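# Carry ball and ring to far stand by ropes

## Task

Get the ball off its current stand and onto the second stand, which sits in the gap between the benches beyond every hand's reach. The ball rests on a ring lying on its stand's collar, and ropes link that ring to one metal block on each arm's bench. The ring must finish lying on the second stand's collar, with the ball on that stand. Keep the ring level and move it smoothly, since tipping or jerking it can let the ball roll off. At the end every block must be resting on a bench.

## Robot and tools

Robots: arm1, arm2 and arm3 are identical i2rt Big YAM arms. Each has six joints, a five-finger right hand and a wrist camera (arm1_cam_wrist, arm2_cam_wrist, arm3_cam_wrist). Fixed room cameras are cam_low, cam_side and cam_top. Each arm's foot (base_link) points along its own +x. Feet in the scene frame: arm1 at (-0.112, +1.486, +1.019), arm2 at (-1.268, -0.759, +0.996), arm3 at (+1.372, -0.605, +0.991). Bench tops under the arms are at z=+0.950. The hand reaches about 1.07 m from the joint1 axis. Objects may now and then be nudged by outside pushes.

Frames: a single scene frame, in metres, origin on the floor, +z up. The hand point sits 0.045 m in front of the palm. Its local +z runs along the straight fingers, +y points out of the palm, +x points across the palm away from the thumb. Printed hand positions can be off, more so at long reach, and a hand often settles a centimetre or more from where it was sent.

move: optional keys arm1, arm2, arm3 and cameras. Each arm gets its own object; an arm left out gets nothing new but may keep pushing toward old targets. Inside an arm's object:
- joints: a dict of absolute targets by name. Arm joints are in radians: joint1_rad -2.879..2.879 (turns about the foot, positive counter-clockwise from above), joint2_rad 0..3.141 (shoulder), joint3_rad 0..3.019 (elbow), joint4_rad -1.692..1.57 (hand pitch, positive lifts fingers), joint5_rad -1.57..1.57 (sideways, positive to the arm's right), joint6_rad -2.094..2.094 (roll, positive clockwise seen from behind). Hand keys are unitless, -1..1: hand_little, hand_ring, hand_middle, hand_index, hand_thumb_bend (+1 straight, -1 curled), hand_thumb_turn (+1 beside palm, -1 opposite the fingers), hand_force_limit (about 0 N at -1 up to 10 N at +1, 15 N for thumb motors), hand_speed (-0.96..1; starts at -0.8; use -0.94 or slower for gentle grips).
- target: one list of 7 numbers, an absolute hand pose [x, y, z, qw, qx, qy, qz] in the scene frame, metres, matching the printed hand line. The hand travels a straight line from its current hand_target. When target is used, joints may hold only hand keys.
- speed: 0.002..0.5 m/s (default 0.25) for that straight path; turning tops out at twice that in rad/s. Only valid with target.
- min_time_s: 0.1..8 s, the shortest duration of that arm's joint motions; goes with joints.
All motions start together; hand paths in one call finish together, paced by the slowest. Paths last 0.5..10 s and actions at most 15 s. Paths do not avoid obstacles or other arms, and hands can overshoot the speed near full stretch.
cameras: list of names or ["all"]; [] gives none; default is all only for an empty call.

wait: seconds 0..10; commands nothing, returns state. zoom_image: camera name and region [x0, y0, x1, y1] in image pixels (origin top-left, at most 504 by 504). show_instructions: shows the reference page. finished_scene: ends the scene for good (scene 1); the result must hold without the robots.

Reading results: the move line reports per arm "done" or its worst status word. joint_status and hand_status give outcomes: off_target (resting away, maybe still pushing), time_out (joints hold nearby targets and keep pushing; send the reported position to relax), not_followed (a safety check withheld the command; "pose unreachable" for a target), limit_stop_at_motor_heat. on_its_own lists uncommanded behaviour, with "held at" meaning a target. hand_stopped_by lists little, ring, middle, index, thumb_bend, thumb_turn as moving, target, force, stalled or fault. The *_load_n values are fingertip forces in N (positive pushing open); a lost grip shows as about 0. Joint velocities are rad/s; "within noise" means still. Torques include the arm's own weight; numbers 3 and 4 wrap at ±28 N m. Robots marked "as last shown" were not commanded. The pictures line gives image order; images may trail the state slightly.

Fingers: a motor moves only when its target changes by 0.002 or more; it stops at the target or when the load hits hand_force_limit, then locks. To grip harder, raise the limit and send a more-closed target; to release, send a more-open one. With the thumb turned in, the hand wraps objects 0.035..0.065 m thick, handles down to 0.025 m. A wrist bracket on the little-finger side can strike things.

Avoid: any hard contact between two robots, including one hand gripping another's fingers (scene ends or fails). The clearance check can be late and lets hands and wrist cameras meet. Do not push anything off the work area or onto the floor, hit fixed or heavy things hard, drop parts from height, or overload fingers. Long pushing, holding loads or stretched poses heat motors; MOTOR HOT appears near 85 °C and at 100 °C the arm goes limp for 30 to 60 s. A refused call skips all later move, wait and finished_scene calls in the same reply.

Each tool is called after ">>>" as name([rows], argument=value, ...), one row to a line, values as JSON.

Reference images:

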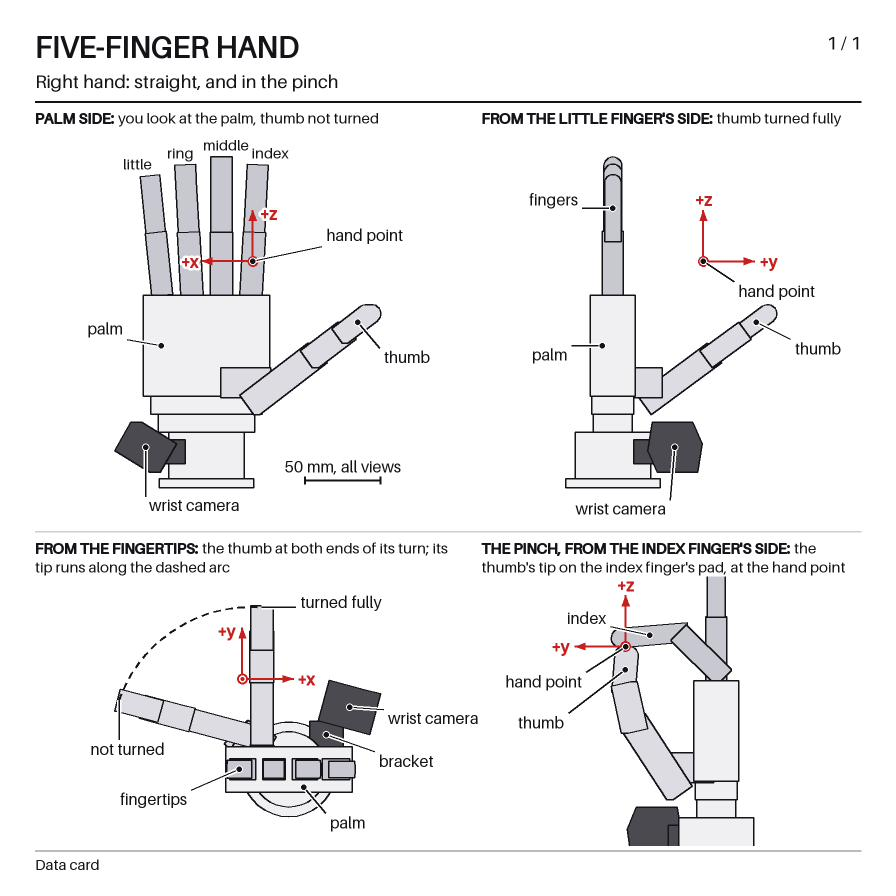

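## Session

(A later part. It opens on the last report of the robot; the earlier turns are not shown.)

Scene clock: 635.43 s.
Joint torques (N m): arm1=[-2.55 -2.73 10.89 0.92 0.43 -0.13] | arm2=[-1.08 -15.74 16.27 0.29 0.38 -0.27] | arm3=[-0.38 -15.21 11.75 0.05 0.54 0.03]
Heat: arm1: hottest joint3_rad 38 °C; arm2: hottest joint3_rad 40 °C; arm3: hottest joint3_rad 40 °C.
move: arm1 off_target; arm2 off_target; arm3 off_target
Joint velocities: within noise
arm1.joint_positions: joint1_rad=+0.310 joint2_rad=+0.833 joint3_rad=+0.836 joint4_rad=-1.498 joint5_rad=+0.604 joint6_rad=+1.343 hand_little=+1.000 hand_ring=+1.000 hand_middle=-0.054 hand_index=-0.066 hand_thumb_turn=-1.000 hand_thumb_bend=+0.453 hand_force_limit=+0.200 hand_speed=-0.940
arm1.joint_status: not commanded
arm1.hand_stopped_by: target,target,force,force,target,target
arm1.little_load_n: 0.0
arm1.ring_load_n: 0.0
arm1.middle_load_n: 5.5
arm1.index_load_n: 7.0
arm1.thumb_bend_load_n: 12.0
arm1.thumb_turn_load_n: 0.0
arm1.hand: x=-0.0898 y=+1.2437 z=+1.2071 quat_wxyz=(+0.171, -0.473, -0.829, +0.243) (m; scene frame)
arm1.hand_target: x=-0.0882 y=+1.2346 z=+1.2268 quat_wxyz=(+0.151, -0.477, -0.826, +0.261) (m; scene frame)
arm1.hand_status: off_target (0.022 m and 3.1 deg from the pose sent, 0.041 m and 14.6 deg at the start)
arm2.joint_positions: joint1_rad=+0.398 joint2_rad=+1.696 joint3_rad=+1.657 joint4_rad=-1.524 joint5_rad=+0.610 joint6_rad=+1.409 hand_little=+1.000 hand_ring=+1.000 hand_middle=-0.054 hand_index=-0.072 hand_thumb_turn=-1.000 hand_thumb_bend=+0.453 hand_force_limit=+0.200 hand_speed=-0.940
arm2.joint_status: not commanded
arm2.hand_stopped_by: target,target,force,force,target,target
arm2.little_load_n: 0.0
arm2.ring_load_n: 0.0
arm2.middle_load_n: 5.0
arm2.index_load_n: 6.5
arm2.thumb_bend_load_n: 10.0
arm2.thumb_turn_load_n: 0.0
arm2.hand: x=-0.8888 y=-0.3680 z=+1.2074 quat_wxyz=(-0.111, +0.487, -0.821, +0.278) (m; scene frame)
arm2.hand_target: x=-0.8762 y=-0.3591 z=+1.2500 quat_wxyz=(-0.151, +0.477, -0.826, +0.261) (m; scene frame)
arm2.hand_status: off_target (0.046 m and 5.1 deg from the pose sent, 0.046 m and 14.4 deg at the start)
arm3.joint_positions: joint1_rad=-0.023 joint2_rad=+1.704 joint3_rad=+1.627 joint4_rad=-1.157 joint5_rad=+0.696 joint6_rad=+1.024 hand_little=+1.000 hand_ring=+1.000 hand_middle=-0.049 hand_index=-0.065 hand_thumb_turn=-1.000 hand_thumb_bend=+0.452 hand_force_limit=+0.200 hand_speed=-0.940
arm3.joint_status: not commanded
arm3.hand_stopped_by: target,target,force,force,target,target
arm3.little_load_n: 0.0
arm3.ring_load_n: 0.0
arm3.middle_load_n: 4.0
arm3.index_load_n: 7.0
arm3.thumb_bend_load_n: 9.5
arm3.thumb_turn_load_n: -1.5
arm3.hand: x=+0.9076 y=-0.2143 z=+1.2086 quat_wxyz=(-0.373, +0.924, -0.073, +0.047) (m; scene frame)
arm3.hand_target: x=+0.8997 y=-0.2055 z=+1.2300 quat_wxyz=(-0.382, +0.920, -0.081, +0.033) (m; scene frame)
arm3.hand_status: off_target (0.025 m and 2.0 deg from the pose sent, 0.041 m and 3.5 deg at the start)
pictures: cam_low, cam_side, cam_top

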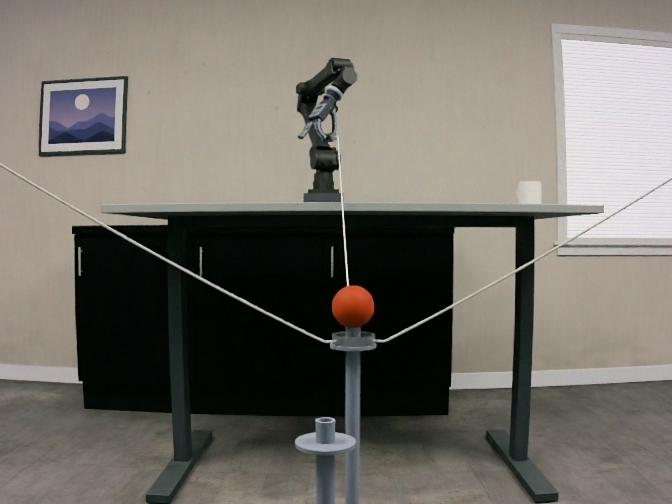

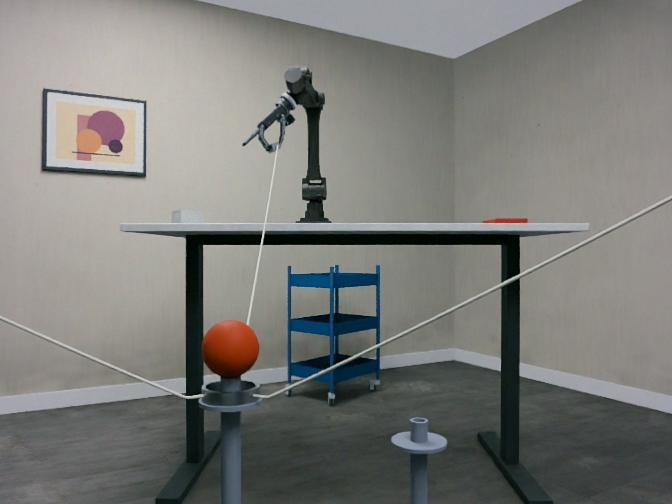

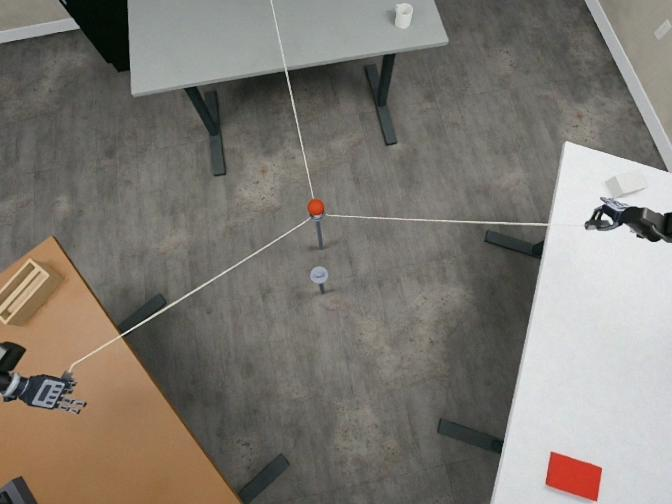

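>>> move(arm1={"target": [-0.088, 1.234, 1.248, 0.1504, -0.4769, -0.8259, 0.2604], "speed": 0.02}, arm2={"target": [-0.8745, -0.357, 1.270, -0.1504, 0.4769, -0.8259, 0.2604], "speed": 0.02}, arm3={"target": [0.899, -0.205, 1.262, -0.3812, 0.9204, -0.0805, 0.0334], "speed": 0.02}, cameras=["cam_low", "cam_side", "cam_top"])

>>> zoom_image(camera="cam_low", region=[260, 240, 440, 500])

>>> zoom_image(camera="cam_side", region=[80, 280, 400, 480])

Scene clock: 652.70 s.
Joint torques (N m): arm1=[-2.67 -2.26 12 -0.06 0.42 -0.13] | arm2=[-0.85 -14.92 16.38 -0.27 0.38 -0.25] | arm3=[-0.32 -15.79 11.82 0.03 0.53 0.01]
Heat: arm1: hottest joint3_rad 39 °C; arm2: hottest joint3_rad 42 °C; arm3: hottest joint3_rad 40 °C.
move: arm1 off_target; arm2 off_target; arm3 off_target
Joint velocities: within noise
arm1.joint_positions: joint1_rad=+0.310 joint2_rad=+0.832 joint3_rad=+0.878 joint4_rad=-1.524 joint5_rad=+0.604 joint6_rad=+1.342 hand_little=+1.000 hand_ring=+1.000 hand_middle=-0.054 hand_index=-0.065 hand_thumb_turn=-1.000 hand_thumb_bend=+0.453 hand_force_limit=+0.200 hand_speed=-0.940
arm1.joint_status: not commanded
arm1.hand_stopped_by: target,target,force,force,target,target
arm1.little_load_n: 0.0
arm1.ring_load_n: -0.5
arm1.middle_load_n: 5.5
arm1.index_load_n: 7.0
arm1.thumb_bend_load_n: 12.0
arm1.thumb_turn_load_n: 0.0
arm1.hand: x=-0.0886 y=+1.2402 z=+1.2239 quat_wxyz=(+0.165, -0.474, -0.828, +0.249) (m; scene frame)
arm1.hand_target: x=-0.0882 y=+1.2345 z=+1.2475 quat_wxyz=(+0.151, -0.477, -0.826, +0.261) (m; scene frame)
arm1.hand_status: off_target (0.025 m and 2.2 deg from the pose sent, 0.042 m and 3.1 deg at the start)
arm2.joint_positions: joint1_rad=+0.398 joint2_rad=+1.689 joint3_rad=+1.718 joint4_rad=-1.563 joint5_rad=+0.610 joint6_rad=+1.407 hand_little=+1.000 hand_ring=+1.000 hand_middle=-0.054 hand_index=-0.072 hand_thumb_turn=-1.000 hand_thumb_bend=+0.453 hand_force_limit=+0.200 hand_speed=-0.940
arm2.joint_status: not commanded
arm2.hand_stopped_by: target,target,force,force,target,target
arm2.little_load_n: 0.0
arm2.ring_load_n: 0.0
arm2.middle_load_n: 4.5
arm2.index_load_n: 6.0
arm2.thumb_bend_load_n: 10.0
arm2.thumb_turn_load_n: 0.0
arm2.hand: x=-0.8855 y=-0.3637 z=+1.2343 quat_wxyz=(-0.124, +0.484, -0.822, +0.273) (m; scene frame)
arm2.hand_target: x=-0.8757 y=-0.3586 z=+1.2697 quat_wxyz=(-0.151, +0.477, -0.826, +0.261) (m; scene frame)
arm2.hand_status: off_target (0.038 m and 3.5 deg from the pose sent, 0.065 m and 5.1 deg at the start)
arm3.joint_positions: joint1_rad=-0.023 joint2_rad=+1.706 joint3_rad=+1.712 joint4_rad=-1.240 joint5_rad=+0.696 joint6_rad=+1.024 hand_little=+1.000 hand_ring=+1.000 hand_middle=-0.049 hand_index=-0.065 hand_thumb_turn=-1.000 hand_thumb_bend=+0.452 hand_force_limit=+0.200 hand_speed=-0.940
arm3.joint_status: not commanded
arm3.hand_stopped_by: target,target,force,force,target,target
arm3.little_load_n: 0.0
arm3.ring_load_n: 0.0
arm3.middle_load_n: 4.0
arm3.index_load_n: 7.5
arm3.thumb_bend_load_n: 9.5
arm3.thumb_turn_load_n: -1.5
arm3.hand: x=+0.9058 y=-0.2135 z=+1.2402 quat_wxyz=(-0.373, +0.924, -0.073, +0.046) (m; scene frame)
arm3.hand_target: x=+0.8997 y=-0.2055 z=+1.2618 quat_wxyz=(-0.382, +0.920, -0.080, +0.033) (m; scene frame)
arm3.hand_status: off_target (0.024 m and 2.0 deg from the pose sent, 0.055 m and 2.0 deg at the start)
pictures: cam_low, cam_side, cam_top

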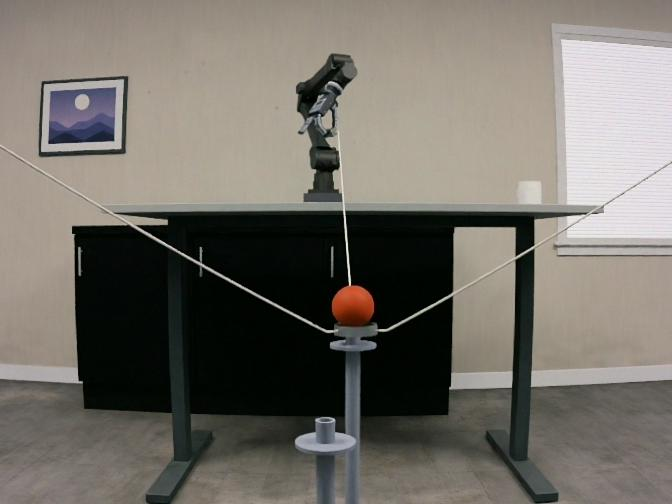

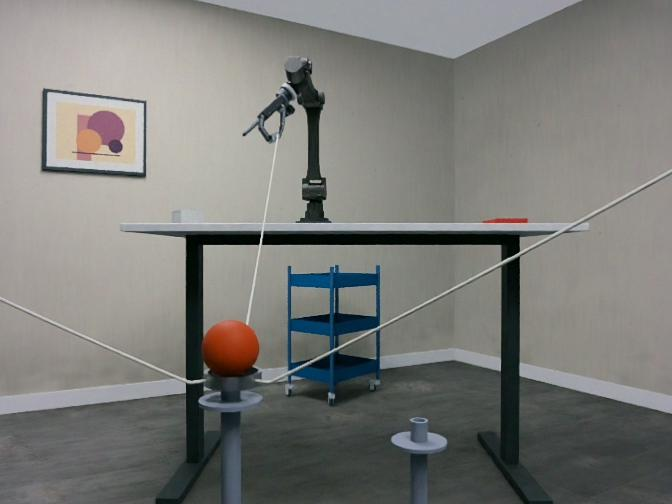

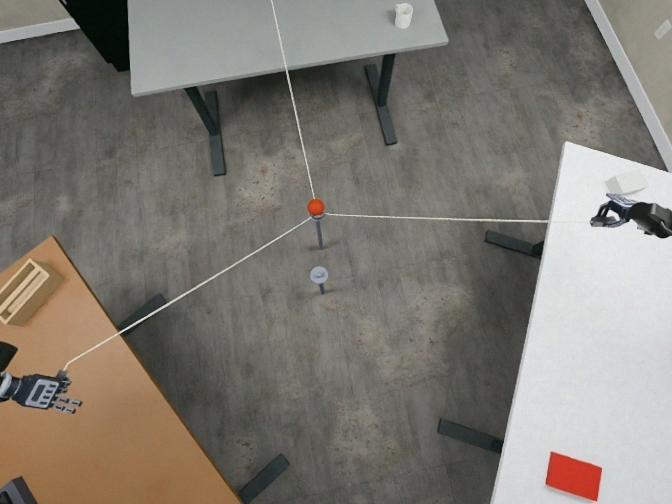

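Scaled by 1.938.

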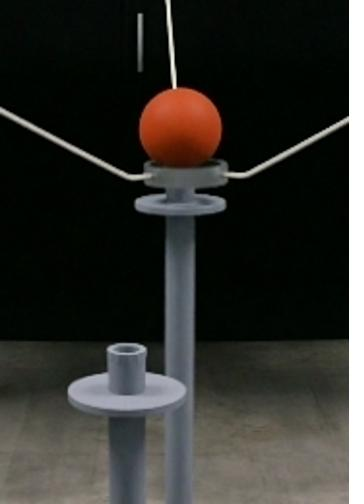

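Scaled by 1.575.

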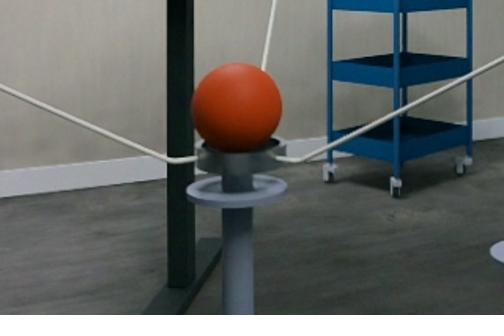

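>>> move(arm1={"target": [-0.091, 1.232, 1.278, 0.1504, -0.4769, -0.8259, 0.2604], "speed": 0.02}, arm2={"target": [-0.868, -0.359, 1.303, -0.1504, 0.4769, -0.8259, 0.2604], "speed": 0.02}, arm3={"target": [0.898, -0.205, 1.284, -0.3812, 0.9204, -0.0805, 0.0334], "speed": 0.02}, cameras=["cam_low", "cam_side", "cam_top"])

>>> zoom_image(camera="cam_low", region=[260, 240, 440, 500])

>>> zoom_image(camera="cam_side", region=[80, 280, 400, 480])

Scene clock: 675.20 s.
Joint torques (N m): arm1=[-2.61 -0.97 12.11 -0.21 0.39 -0.21] | arm2=[-0.79 -13.98 16.32 -0.36 0.38 -0.34] | arm3=[-0.26 -15.27 11.82 -0.12 0.57 0.01]
Heat: arm1: hottest joint3_rad 37 °C; arm2: hottest joint3_rad 47 °C; arm3: hottest joint3_rad 42 °C.
move: arm1 off_target; arm2 off_target; arm3 off_target
Joint velocities: within noise
arm1.joint_positions: joint1_rad=+0.293 joint2_rad=+0.832 joint3_rad=+0.961 joint4_rad=-1.580 joint5_rad=+0.603 joint6_rad=+1.331 hand_little=+1.000 hand_ring=+1.000 hand_middle=-0.054 hand_index=-0.065 hand_thumb_turn=-1.000 hand_thumb_bend=+0.453 hand_force_limit=+0.200 hand_speed=-0.940
arm1.joint_status: not commanded
arm1.hand_stopped_by: target,target,force,force,target,target
arm1.little_load_n: 0.0
arm1.ring_load_n: 0.0
arm1.middle_load_n: 5.0
arm1.index_load_n: 8.0
arm1.thumb_bend_load_n: 12.0
arm1.thumb_turn_load_n: 1.0
arm1.hand: x=-0.0913 y=+1.2363 z=+1.2566 quat_wxyz=(+0.159, -0.480, -0.825, +0.254) (m; scene frame)
arm1.hand_target: x=-0.0912 y=+1.2323 z=+1.2775 quat_wxyz=(+0.150, -0.477, -0.826, +0.261) (m; scene frame)
arm1.hand_status: off_target (0.022 m and 1.2 deg from the pose sent, 0.055 m and 2.2 deg at the start)
arm2.joint_positions: joint1_rad=+0.385 joint2_rad=+1.698 joint3_rad=+1.829 joint4_rad=-1.641 joint5_rad=+0.610 joint6_rad=+1.401 hand_little=+1.000 hand_ring=+1.000 hand_middle=-0.054 hand_index=-0.071 hand_thumb_turn=-1.000 hand_thumb_bend=+0.453 hand_force_limit=+0.200 hand_speed=-0.940
arm2.joint_status: not commanded
arm2.hand_stopped_by: target,target,force,force,target,target
arm2.little_load_n: 0.0
arm2.ring_load_n: 0.0
arm2.middle_load_n: 4.5
arm2.index_load_n: 7.0
arm2.thumb_bend_load_n: 10.0
arm2.thumb_turn_load_n: 1.0
arm2.hand: x=-0.8764 y=-0.3637 z=+1.2728 quat_wxyz=(-0.132, +0.478, -0.826, +0.270) (m; scene frame)
arm2.hand_target: x=-0.8690 y=-0.3602 z=+1.3027 quat_wxyz=(-0.152, +0.477, -0.826, +0.261) (m; scene frame)
arm2.hand_status: off_target (0.032 m and 2.4 deg from the pose sent, 0.071 m and 3.5 deg at the start)
arm3.joint_positions: joint1_rad=-0.023 joint2_rad=+1.720 joint3_rad=+1.779 joint4_rad=-1.296 joint5_rad=+0.695 joint6_rad=+1.024 hand_little=+1.000 hand_ring=+1.000 hand_middle=-0.049 hand_index=-0.065 hand_thumb_turn=-1.000 hand_thumb_bend=+0.452 hand_force_limit=+0.200 hand_speed=-0.940
arm3.joint_status: not commanded
arm3.hand_stopped_by: target,target,force,force,target,target
arm3.little_load_n: 0.0
arm3.ring_load_n: 0.0
arm3.middle_load_n: 4.0
arm3.index_load_n: 7.0
arm3.thumb_bend_load_n: 9.0
arm3.thumb_turn_load_n: 0.5
arm3.hand: x=+0.9026 y=-0.2119 z=+1.2582 quat_wxyz=(-0.371, +0.924, -0.073, +0.047) (m; scene frame)
arm3.hand_target: x=+0.8988 y=-0.2056 z=+1.2839 quat_wxyz=(-0.382, +0.920, -0.080, +0.033) (m; scene frame)
arm3.hand_status: off_target (0.027 m and 2.2 deg from the pose sent, 0.045 m and 2.0 deg at the start)
pictures: cam_low, cam_side, cam_top

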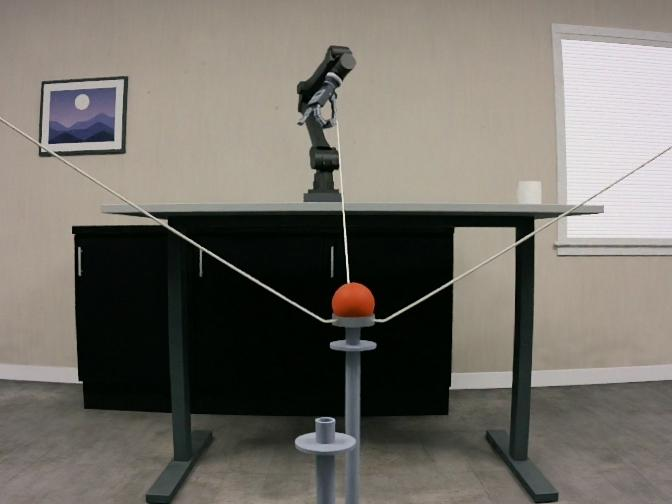

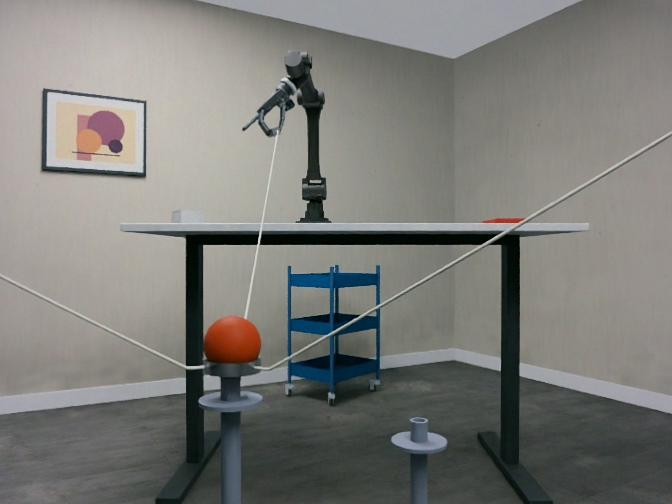

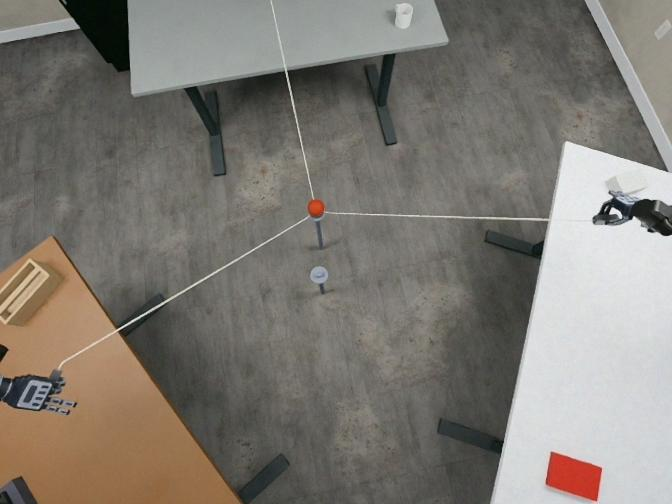

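Scaled by 1.938.

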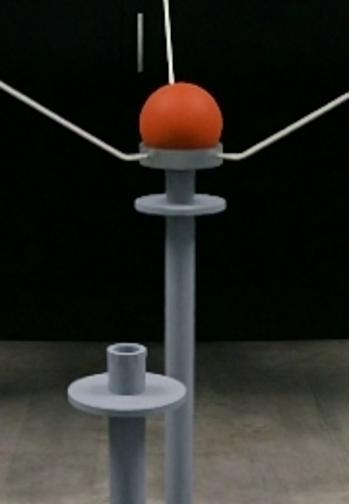

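Scaled by 1.575.

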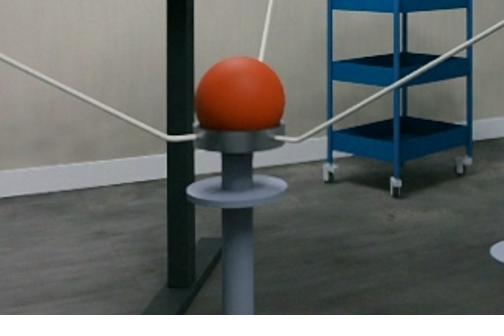

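>>> move(arm1={"target": [-0.0945, 1.232, 1.301, 0.1504, -0.4769, -0.8259, 0.2604], "speed": 0.025}, arm2={"target": [-0.865, -0.3625, 1.327, -0.1504, 0.4769, -0.8259, 0.2604], "speed": 0.025}, arm3={"target": [0.8988, -0.2070, 1.307, -0.3812, 0.9204, -0.0805, 0.0334], "speed": 0.025}, cameras=["cam_low", "cam_side", "cam_top"])

>>> zoom_image(camera="cam_low", region=[260, 240, 440, 500])

>>> zoom_image(camera="cam_side", region=[80, 280, 400, 480])

Scene clock: 692.23 s.
Joint torques (N m): arm1=[-2.67 -0.67 12.07 -0.17 0.4 -0.2] | arm2=[-0.91 -14.68 16.43 -0.31 0.36 -0.35] | arm3=[-0.32 -16.09 11.85 -0.16 0.6 0.01]
Heat: arm1: hottest joint3_rad 39 °C; arm2: hottest joint3_rad 49 °C; arm3: hottest joint3_rad 43 °C.
move: arm1 off_target; arm2 off_target; arm3 off_target
Joint velocities: within noise
arm1.joint_positions: joint1_rad=+0.277 joint2_rad=+0.838 joint3_rad=+1.026 joint4_rad=-1.626 joint5_rad=+0.600 joint6_rad=+1.312 hand_little=+1.000 hand_ring=+1.000 hand_middle=-0.054 hand_index=-0.065 hand_thumb_turn=-1.000 hand_thumb_bend=+0.453 hand_force_limit=+0.200 hand_speed=-0.940
arm1.joint_status: not commanded
arm1.hand_stopped_by: target,target,force,force,target,target
arm1.little_load_n: 0.0
arm1.ring_load_n: 0.0
arm1.middle_load_n: 4.5
arm1.index_load_n: 8.0
arm1.thumb_bend_load_n: 12.5
arm1.thumb_turn_load_n: 1.0
arm1.hand: x=-0.0944 y=+1.2356 z=+1.2802 quat_wxyz=(+0.158, -0.480, -0.824, +0.255) (m; scene frame)
arm1.hand_target: x=-0.0946 y=+1.2323 z=+1.3004 quat_wxyz=(+0.150, -0.477, -0.826, +0.261) (m; scene frame)
arm1.hand_status: off_target (0.021 m and 1.1 deg from the pose sent, 0.045 m and 1.2 deg at the start)
arm2.joint_positions: joint1_rad=+0.375 joint2_rad=+1.699 joint3_rad=+1.879 joint4_rad=-1.665 joint5_rad=+0.606 joint6_rad=+1.374 hand_little=+1.000 hand_ring=+1.000 hand_middle=-0.054 hand_index=-0.071 hand_thumb_turn=-1.000 hand_thumb_bend=+0.453 hand_force_limit=+0.200 hand_speed=-0.940
arm2.joint_status: not commanded
arm2.hand_stopped_by: target,target,force,force,target,target
arm2.little_load_n: 0.0
arm2.ring_load_n: -0.5
arm2.middle_load_n: 4.0
arm2.index_load_n: 7.0
arm2.thumb_bend_load_n: 10.0
arm2.thumb_turn_load_n: 1.5
arm2.hand: x=-0.8717 y=-0.3650 z=+1.2917 quat_wxyz=(-0.138, +0.481, -0.824, +0.266) (m; scene frame)
arm2.hand_target: x=-0.8662 y=-0.3639 z=+1.3263 quat_wxyz=(-0.162, +0.479, -0.824, +0.256) (m; scene frame)
arm2.hand_status: off_target (0.036 m and 1.7 deg from the pose sent, 0.055 m and 2.4 deg at the start; a joint's target at an end of its range on 31 of 45 steps)
arm3.joint_positions: joint1_rad=-0.023 joint2_rad=+1.726 joint3_rad=+1.846 joint4_rad=-1.360 joint5_rad=+0.695 joint6_rad=+1.026 hand_little=+1.000 hand_ring=+1.000 hand_middle=-0.049 hand_index=-0.065 hand_thumb_turn=-1.000 hand_thumb_bend=+0.452 hand_force_limit=+0.200 hand_speed=-0.940
arm3.joint_status: not commanded
arm3.hand_stopped_by: target,target,force,force,target,target
arm3.little_load_n: 0.0
arm3.ring_load_n: 0.0
arm3.middle_load_n: 4.0
arm3.index_load_n: 7.0
arm3.thumb_bend_load_n: 9.0
arm3.thumb_turn_load_n: 0.5
arm3.hand: x=+0.9031 y=-0.2124 z=+1.2807 quat_wxyz=(-0.371, +0.925, -0.073, +0.048) (m; scene frame)
arm3.hand_target: x=+0.8997 y=-0.2077 z=+1.3068 quat_wxyz=(-0.381, +0.920, -0.080, +0.033) (m; scene frame)
arm3.hand_status: off_target (0.027 m and 2.3 deg from the pose sent, 0.049 m and 2.2 deg at the start)
pictures: cam_low, cam_side, cam_top

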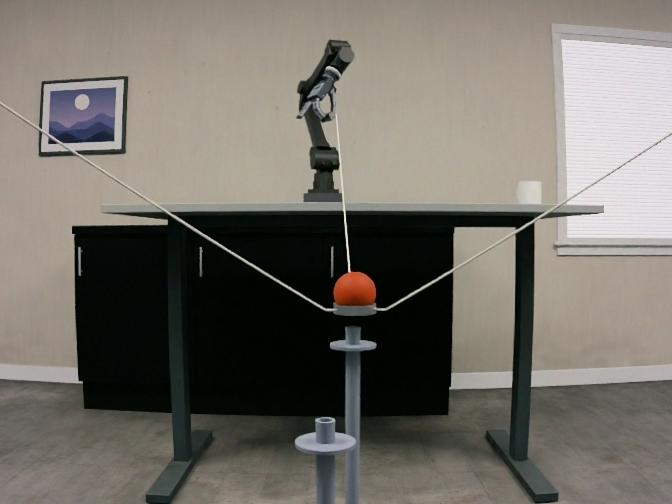

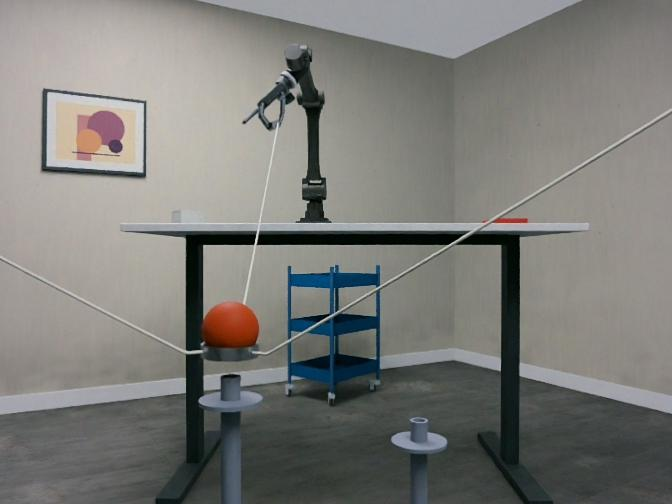

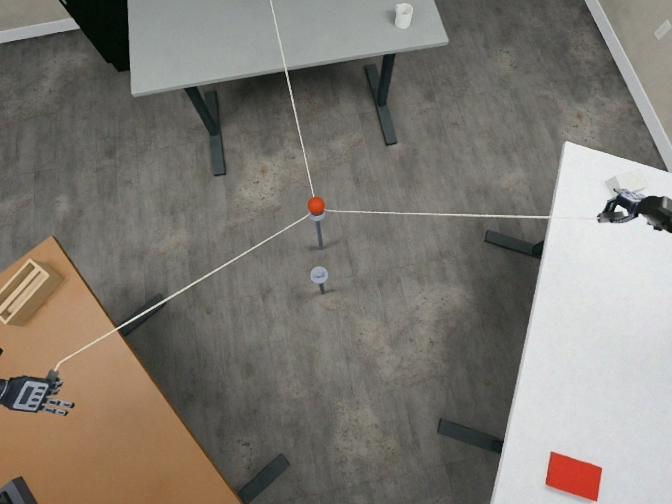

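Scaled by 1.938.

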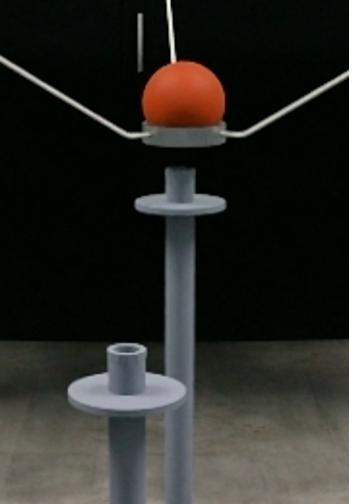

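Scaled by 1.575.

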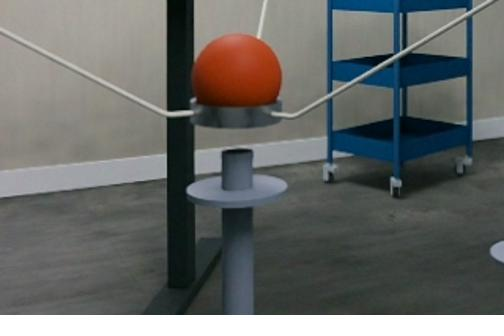

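>>> move(arm1={"target": [-0.109, 1.1323, 1.2973, 0.1504, -0.4769, -0.8259, 0.2604], "speed": 0.04}, arm2={"target": [-0.8802, -0.4656, 1.3287, -0.1504, 0.4769, -0.8259, 0.2604], "speed": 0.04}, arm3={"target": [0.8851, -0.3085, 1.3030, -0.3812, 0.9204, -0.0805, 0.0334], "speed": 0.04}, cameras=["cam_low", "cam_side", "cam_top"])

Scene clock: 720.60 s.
Joint torques (N m): arm1=[-2.55 -4.66 12.3 0.91 0.4 -0.23] | arm2=[-1.2 -13.04 9.87 0.43 0.4 -0.32] | arm3=[0.44 -17.9 8.05 -0.39 0.77 -0.01]
Heat: arm1: hottest joint3_rad 41 °C; arm2: hottest joint3_rad 47 °C; arm3: hottest joint3_rad 43 °C.
move: arm1 off_target; arm2 off_target; arm3 off_target
Joint velocities: within noise
arm1.joint_positions: joint1_rad=+0.135 joint2_rad=+1.069 joint3_rad=+1.143 joint4_rad=-1.447 joint5_rad=+0.570 joint6_rad=+1.146 hand_little=+1.000 hand_ring=+1.000 hand_middle=-0.054 hand_index=-0.065 hand_thumb_turn=-1.000 hand_thumb_bend=+0.453 hand_force_limit=+0.200 hand_speed=-0.940
arm1.joint_status: not commanded
arm1.hand_stopped_by: target,target,force,force,target,target
arm1.little_load_n: 0.0
arm1.ring_load_n: 0.0
arm1.middle_load_n: 5.0
arm1.index_load_n: 8.5
arm1.thumb_bend_load_n: 12.0
arm1.thumb_turn_load_n: 1.0
arm1.hand: x=-0.1085 y=+1.1450 z=+1.2742 quat_wxyz=(+0.164, -0.478, -0.828, +0.244) (m; scene frame)
arm1.hand_target: x=-0.1091 y=+1.1333 z=+1.2970 quat_wxyz=(+0.151, -0.477, -0.826, +0.261) (m; scene frame)
arm1.hand_status: off_target (0.026 m and 2.5 deg from the pose sent, 0.106 m and 1.1 deg at the start)
arm2.joint_positions: joint1_rad=+0.252 joint2_rad=+1.491 joint3_rad=+1.690 joint4_rad=-1.593 joint5_rad=+0.586 joint6_rad=+1.242 hand_little=+1.000 hand_ring=+1.000 hand_middle=-0.054 hand_index=-0.071 hand_thumb_turn=-1.000 hand_thumb_bend=+0.453 hand_force_limit=+0.200 hand_speed=-0.940
arm2.joint_status: not commanded
arm2.hand_stopped_by: target,target,force,force,target,target
arm2.little_load_n: 0.0
arm2.ring_load_n: 0.0
arm2.middle_load_n: 4.5
arm2.index_load_n: 7.0
arm2.thumb_bend_load_n: 10.0
arm2.thumb_turn_load_n: 1.0
arm2.hand: x=-0.8760 y=-0.4566 z=+1.3162 quat_wxyz=(-0.142, +0.474, -0.828, +0.262) (m; scene frame)
arm2.hand_target: x=-0.8801 y=-0.4655 z=+1.3284 quat_wxyz=(-0.150, +0.477, -0.826, +0.261) (m; scene frame)
arm2.hand_status: off_target (0.016 m and 1.0 deg from the pose sent, 0.108 m and 1.7 deg at the start)
arm3.joint_positions: joint1_rad=+0.151 joint2_rad=+1.690 joint3_rad=+1.804 joint4_rad=-1.493 joint5_rad=+0.744 joint6_rad=+1.255 hand_little=+1.000 hand_ring=+1.000 hand_middle=-0.049 hand_index=-0.065 hand_thumb_turn=-1.000 hand_thumb_bend=+0.452 hand_force_limit=+0.200 hand_speed=-0.940
arm3.joint_status: not commanded
arm3.hand_stopped_by: target,target,force,force,target,target
arm3.little_load_n: 0.0
arm3.ring_load_n: 0.0
arm3.middle_load_n: 4.0
arm3.index_load_n: 7.0
arm3.thumb_bend_load_n: 9.0
arm3.thumb_turn_load_n: 0.5
arm3.hand: x=+0.8775 y=-0.3039 z=+1.2798 quat_wxyz=(-0.374, +0.923, -0.078, +0.045) (m; scene frame)
arm3.hand_target: x=+0.8851 y=-0.3085 z=+1.3025 quat_wxyz=(-0.381, +0.920, -0.080, +0.033) (m; scene frame)
arm3.hand_status: off_target (0.025 m and 1.6 deg from the pose sent, 0.100 m and 2.3 deg at the start)
pictures: cam_low, cam_side, cam_top

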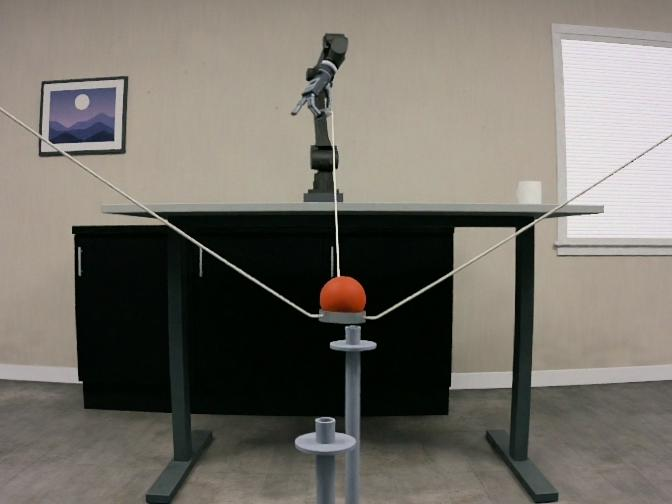

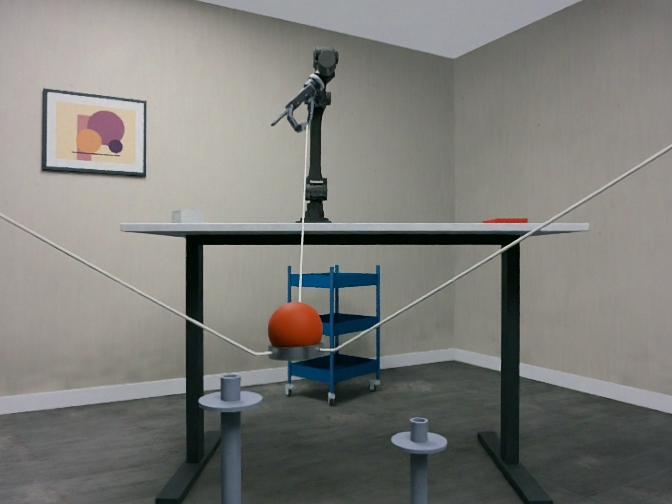

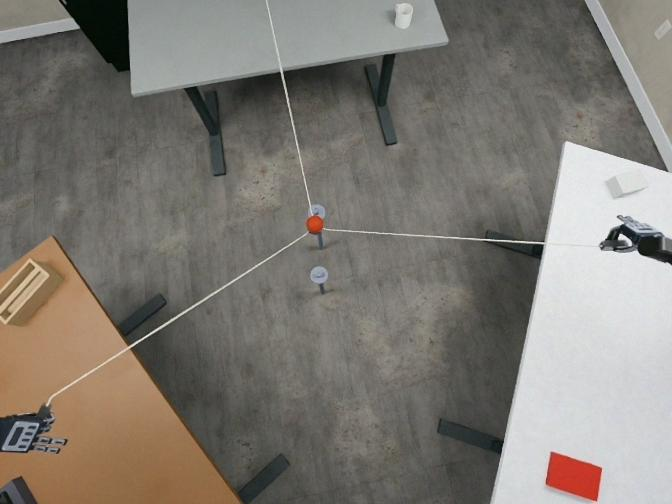

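>>> move(arm1={"target": [-0.1224, 1.030, 1.252, 0.1504, -0.4769, -0.8259, 0.2604], "speed": 0.04}, arm2={"target": [-0.904, -0.572, 1.262, -0.1504, 0.4769, -0.8259, 0.2604], "speed": 0.04}, arm3={"target": [0.884, -0.4135, 1.252, -0.3812, 0.9204, -0.0805, 0.0334], "speed": 0.04}, cameras=["cam_low", "cam_side", "cam_top"])

Scene clock: 732.97 s.
Joint torques (N m): arm1=[-2.61 -8.59 12.29 1.01 0.41 -0.18] | arm2=[-0.79 -9.41 10.19 0.7 0.41 -0.33] | arm3=[0.56 -16.79 7.73 -0.79 0.74 0.05]
Heat: arm1: hottest joint3_rad 41 °C; arm2: hottest joint3_rad 44 °C; arm3: hottest joint3_rad 40 °C.
move: arm1 off_target; arm2 off_target; arm3 off_target
Joint velocities: within noise
arm1.joint_positions: joint1_rad=+0.063 joint2_rad=+1.317 joint3_rad=+1.226 joint4_rad=-1.235 joint5_rad=+0.550 joint6_rad=+1.065 hand_little=+1.000 hand_ring=+1.000 hand_middle=-0.054 hand_index=-0.065 hand_thumb_turn=-1.000 hand_thumb_bend=+0.453 hand_force_limit=+0.200 hand_speed=-0.940
arm1.joint_status: not commanded
arm1.hand_stopped_by: target,target,force,force,target,target
arm1.little_load_n: 0.0
arm1.ring_load_n: 0.0
arm1.middle_load_n: 5.0
arm1.index_load_n: 8.0
arm1.thumb_bend_load_n: 12.0
arm1.thumb_turn_load_n: 1.5
arm1.hand: x=-0.1201 y=+1.0461 z=+1.2304 quat_wxyz=(+0.161, -0.479, -0.828, +0.243) (m; scene frame)
arm1.hand_target: x=-0.1224 y=+1.0311 z=+1.2520 quat_wxyz=(+0.151, -0.477, -0.826, +0.261) (m; scene frame)
arm1.hand_status: off_target (0.027 m and 2.3 deg from the pose sent, 0.118 m and 2.5 deg at the start)
arm2.joint_positions: joint1_rad=+0.078 joint2_rad=+1.223 joint3_rad=+1.261 joint4_rad=-1.322 joint5_rad=+0.540 joint6_rad=+1.042 hand_little=+1.000 hand_ring=+1.000 hand_middle=-0.054 hand_index=-0.071 hand_thumb_turn=-1.000 hand_thumb_bend=+0.453 hand_force_limit=+0.200 hand_speed=-0.940
arm2.joint_status: not commanded
arm2.hand_stopped_by: target,target,force,force,target,target
arm2.little_load_n: 0.0
arm2.ring_load_n: 0.0
arm2.middle_load_n: 4.5
arm2.index_load_n: 7.0
arm2.thumb_bend_load_n: 10.5
arm2.thumb_turn_load_n: 1.0
arm2.hand: x=-0.9007 y=-0.5647 z=+1.2538 quat_wxyz=(-0.144, +0.475, -0.829, +0.259) (m; scene frame)
arm2.hand_target: x=-0.9040 y=-0.5718 z=+1.2618 quat_wxyz=(-0.150, +0.477, -0.826, +0.261) (m; scene frame)
arm2.hand_status: off_target (0.011 m and 0.9 deg from the pose sent, 0.131 m and 1.0 deg at the start)
arm3.joint_positions: joint1_rad=+0.350 joint2_rad=+1.631 joint3_rad=+1.609 joint4_rad=-1.544 joint5_rad=+0.770 joint6_rad=+1.535 hand_little=+1.000 hand_ring=+1.000 hand_middle=-0.049 hand_index=-0.065 hand_thumb_turn=-1.000 hand_thumb_bend=+0.452 hand_force_limit=+0.200 hand_speed=-0.940
arm3.joint_status: not commanded
arm3.hand_stopped_by: target,target,force,force,target,target
arm3.little_load_n: 0.0
arm3.ring_load_n: 0.0
arm3.middle_load_n: 4.0
arm3.index_load_n: 7.0
arm3.thumb_bend_load_n: 8.5
arm3.thumb_turn_load_n: 0.5
arm3.hand: x=+0.8778 y=-0.4090 z=+1.2322 quat_wxyz=(-0.377, +0.921, -0.080, +0.044) (m; scene frame)
arm3.hand_target: x=+0.8841 y=-0.4133 z=+1.2515 quat_wxyz=(-0.381, +0.920, -0.080, +0.033) (m; scene frame)
arm3.hand_status: off_target (0.021 m and 1.3 deg from the pose sent, 0.113 m and 1.6 deg at the start)
pictures: cam_low, cam_side, cam_top

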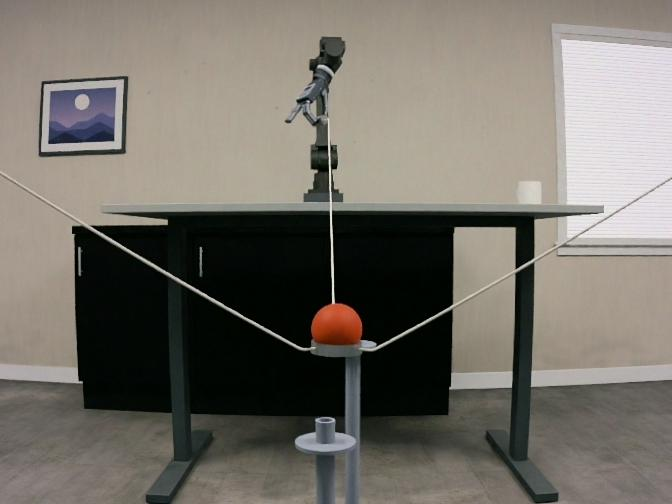

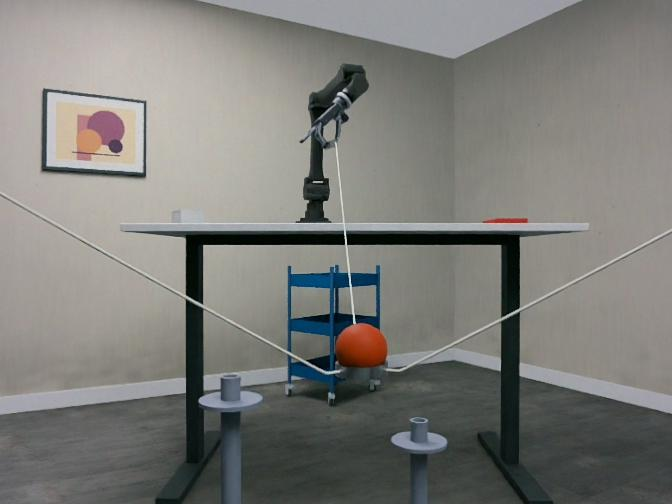

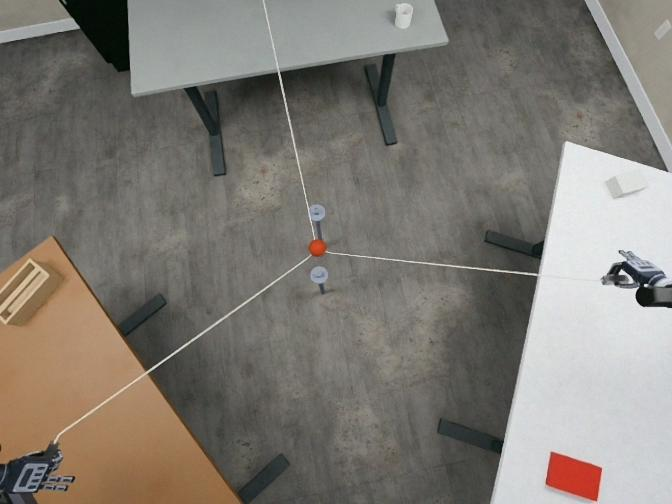

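>>> move(arm1={"target": [-0.139, 0.932, 1.213, 0.1504, -0.4769, -0.8259, 0.2604], "speed": 0.04}, arm2={"target": [-0.919, -0.6654, 1.218, -0.1504, 0.4769, -0.8259, 0.2604], "speed": 0.04}, arm3={"target": [0.867, -0.508, 1.2125, -0.3812, 0.9204, -0.0805, 0.0334], "speed": 0.04}, cameras=["cam_low", "cam_side", "cam_top"])

>>> zoom_image(camera="cam_low", region=[240, 300, 440, 500])

>>> zoom_image(camera="cam_side", region=[320, 300, 520, 500])

>>> zoom_image(camera="cam_top", region=[270, 190, 370, 310])

Scene clock: 748.73 s.
Joint torques (N m): arm1=[-2.55 -12.57 12.08 1.07 0.41 -0.21] | arm2=[-1.26 -6.59 10.4 1.09 0.4 -0.34] | arm3=[0.79 -14.39 7.41 -1.1 0.49 0.04]
Heat: arm1: hottest joint3_rad 40 °C; arm2: hottest joint3_rad 42 °C; arm3: hottest joint3_rad 38 °C.
move: arm1 off_target; arm2 done; arm3 done
Joint velocities: within noise
arm1.joint_positions: joint1_rad=+0.015 joint2_rad=+1.571 joint3_rad=+1.395 joint4_rad=-1.118 joint5_rad=+0.535 joint6_rad=+1.011 hand_little=+1.000 hand_ring=+1.000 hand_middle=-0.054 hand_index=-0.065 hand_thumb_turn=-1.000 hand_thumb_bend=+0.453 hand_force_limit=+0.200 hand_speed=-0.940
arm1.joint_status: not commanded
arm1.hand_stopped_by: target,target,force,force,target,target
arm1.little_load_n: 0.0
arm1.ring_load_n: 0.0
arm1.middle_load_n: 5.0
arm1.index_load_n: 8.5
arm1.thumb_bend_load_n: 12.0
arm1.thumb_turn_load_n: 1.0
arm1.hand: x=-0.1348 y=+0.9490 z=+1.1937 quat_wxyz=(+0.159, -0.480, -0.828, +0.244) (m; scene frame)
arm1.hand_target: x=-0.1390 y=+0.9329 z=+1.2132 quat_wxyz=(+0.151, -0.477, -0.826, +0.261) (m; scene frame)
arm1.hand_status: off_target (0.026 m and 2.1 deg from the pose sent, 0.117 m and 2.3 deg at the start)
arm2.joint_positions: joint1_rad=-0.160 joint2_rad=+1.045 joint3_rad=+1.013 joint4_rad=-1.129 joint5_rad=+0.451 joint6_rad=+0.788 hand_little=+1.000 hand_ring=+1.000 hand_middle=-0.054 hand_index=-0.071 hand_thumb_turn=-1.000 hand_thumb_bend=+0.453 hand_force_limit=+0.200 hand_speed=-0.940
arm2.joint_status: not commanded
arm2.hand_stopped_by: target,target,force,force,target,target
arm2.little_load_n: 0.0
arm2.ring_load_n: 0.0
arm2.middle_load_n: 4.5
arm2.index_load_n: 7.0
arm2.thumb_bend_load_n: 10.0
arm2.thumb_turn_load_n: 1.5
arm2.hand: x=-0.9164 y=-0.6591 z=+1.2123 quat_wxyz=(-0.145, +0.475, -0.829, +0.256) (m; scene frame)
arm2.hand_target: x=-0.9190 y=-0.6652 z=+1.2178 quat_wxyz=(-0.150, +0.477, -0.826, +0.260) (m; scene frame)
arm2.hand_status: done (0.009 m and 0.9 deg from the pose sent, 0.108 m and 0.9 deg at the start)
arm3.joint_positions: joint1_rad=+0.546 joint2_rad=+1.659 joint3_rad=+1.581 joint4_rad=-1.645 joint5_rad=+0.763 joint6_rad=+1.809 hand_little=+1.000 hand_ring=+1.000 hand_middle=-0.049 hand_index=-0.065 hand_thumb_turn=-1.000 hand_thumb_bend=+0.452 hand_force_limit=+0.200 hand_speed=-0.940
arm3.joint_status: not commanded
arm3.hand_stopped_by: target,target,force,force,target,target
arm3.little_load_n: 0.0
arm3.ring_load_n: 0.0
arm3.middle_load_n: 5.0
arm3.index_load_n: 5.5
arm3.thumb_bend_load_n: 8.0
arm3.thumb_turn_load_n: 2.0
arm3.hand: x=+0.8637 y=-0.5031 z=+1.2100 quat_wxyz=(-0.381, +0.920, -0.087, +0.028) (m; scene frame)
arm3.hand_target: x=+0.8669 y=-0.5079 z=+1.2125 quat_wxyz=(-0.381, +0.920, -0.080, +0.033) (m; scene frame)
arm3.hand_status: done (0.006 m and 1.0 deg from the pose sent, 0.101 m and 1.3 deg at the start)
pictures: cam_low, cam_side, cam_top

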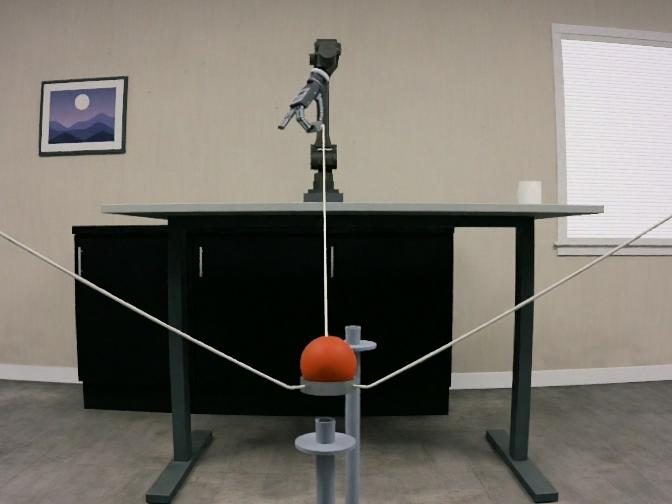

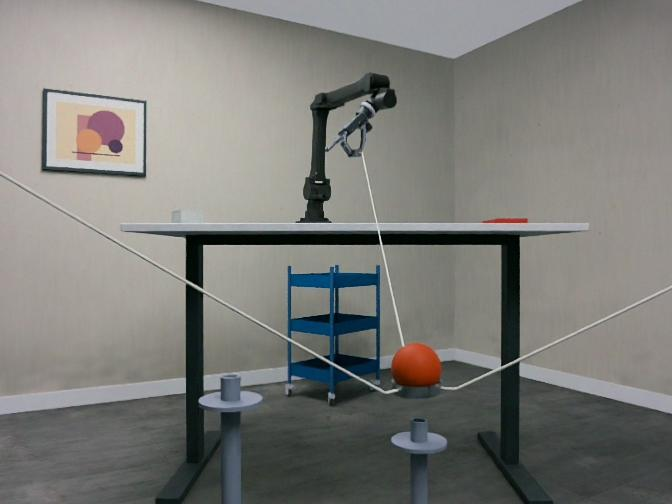

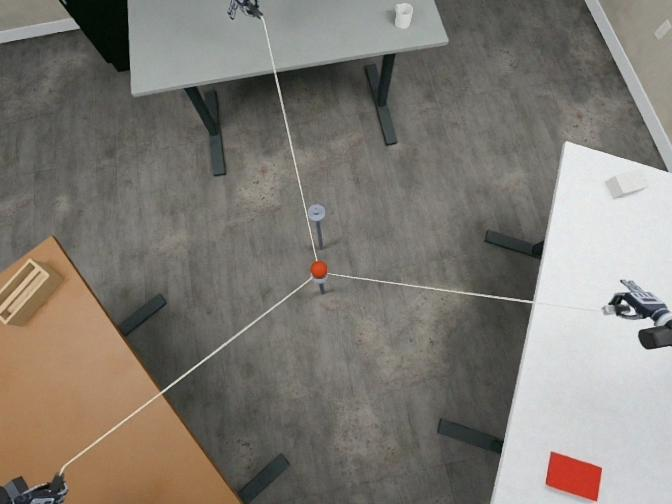

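Scaled by 2.520.

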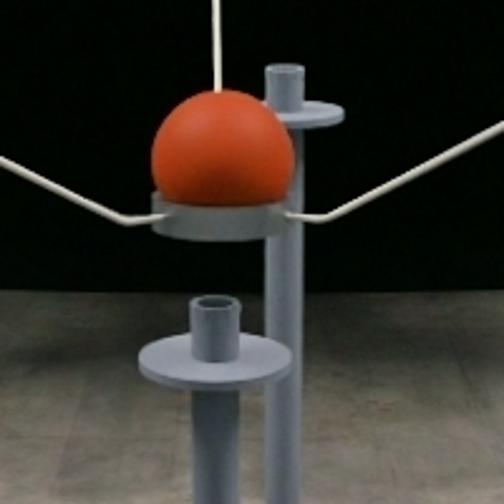

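Scaled by 2.520.

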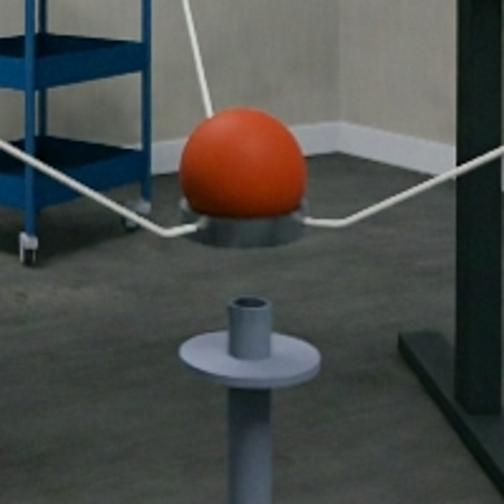

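Scaled by 4.200.

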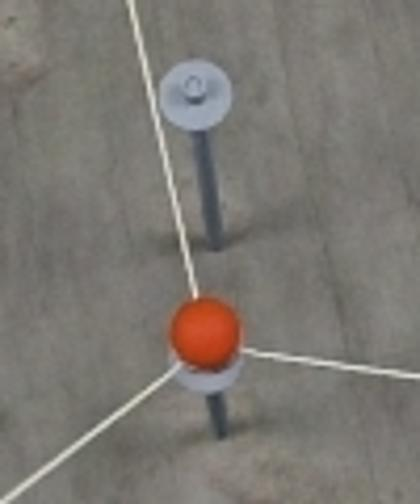

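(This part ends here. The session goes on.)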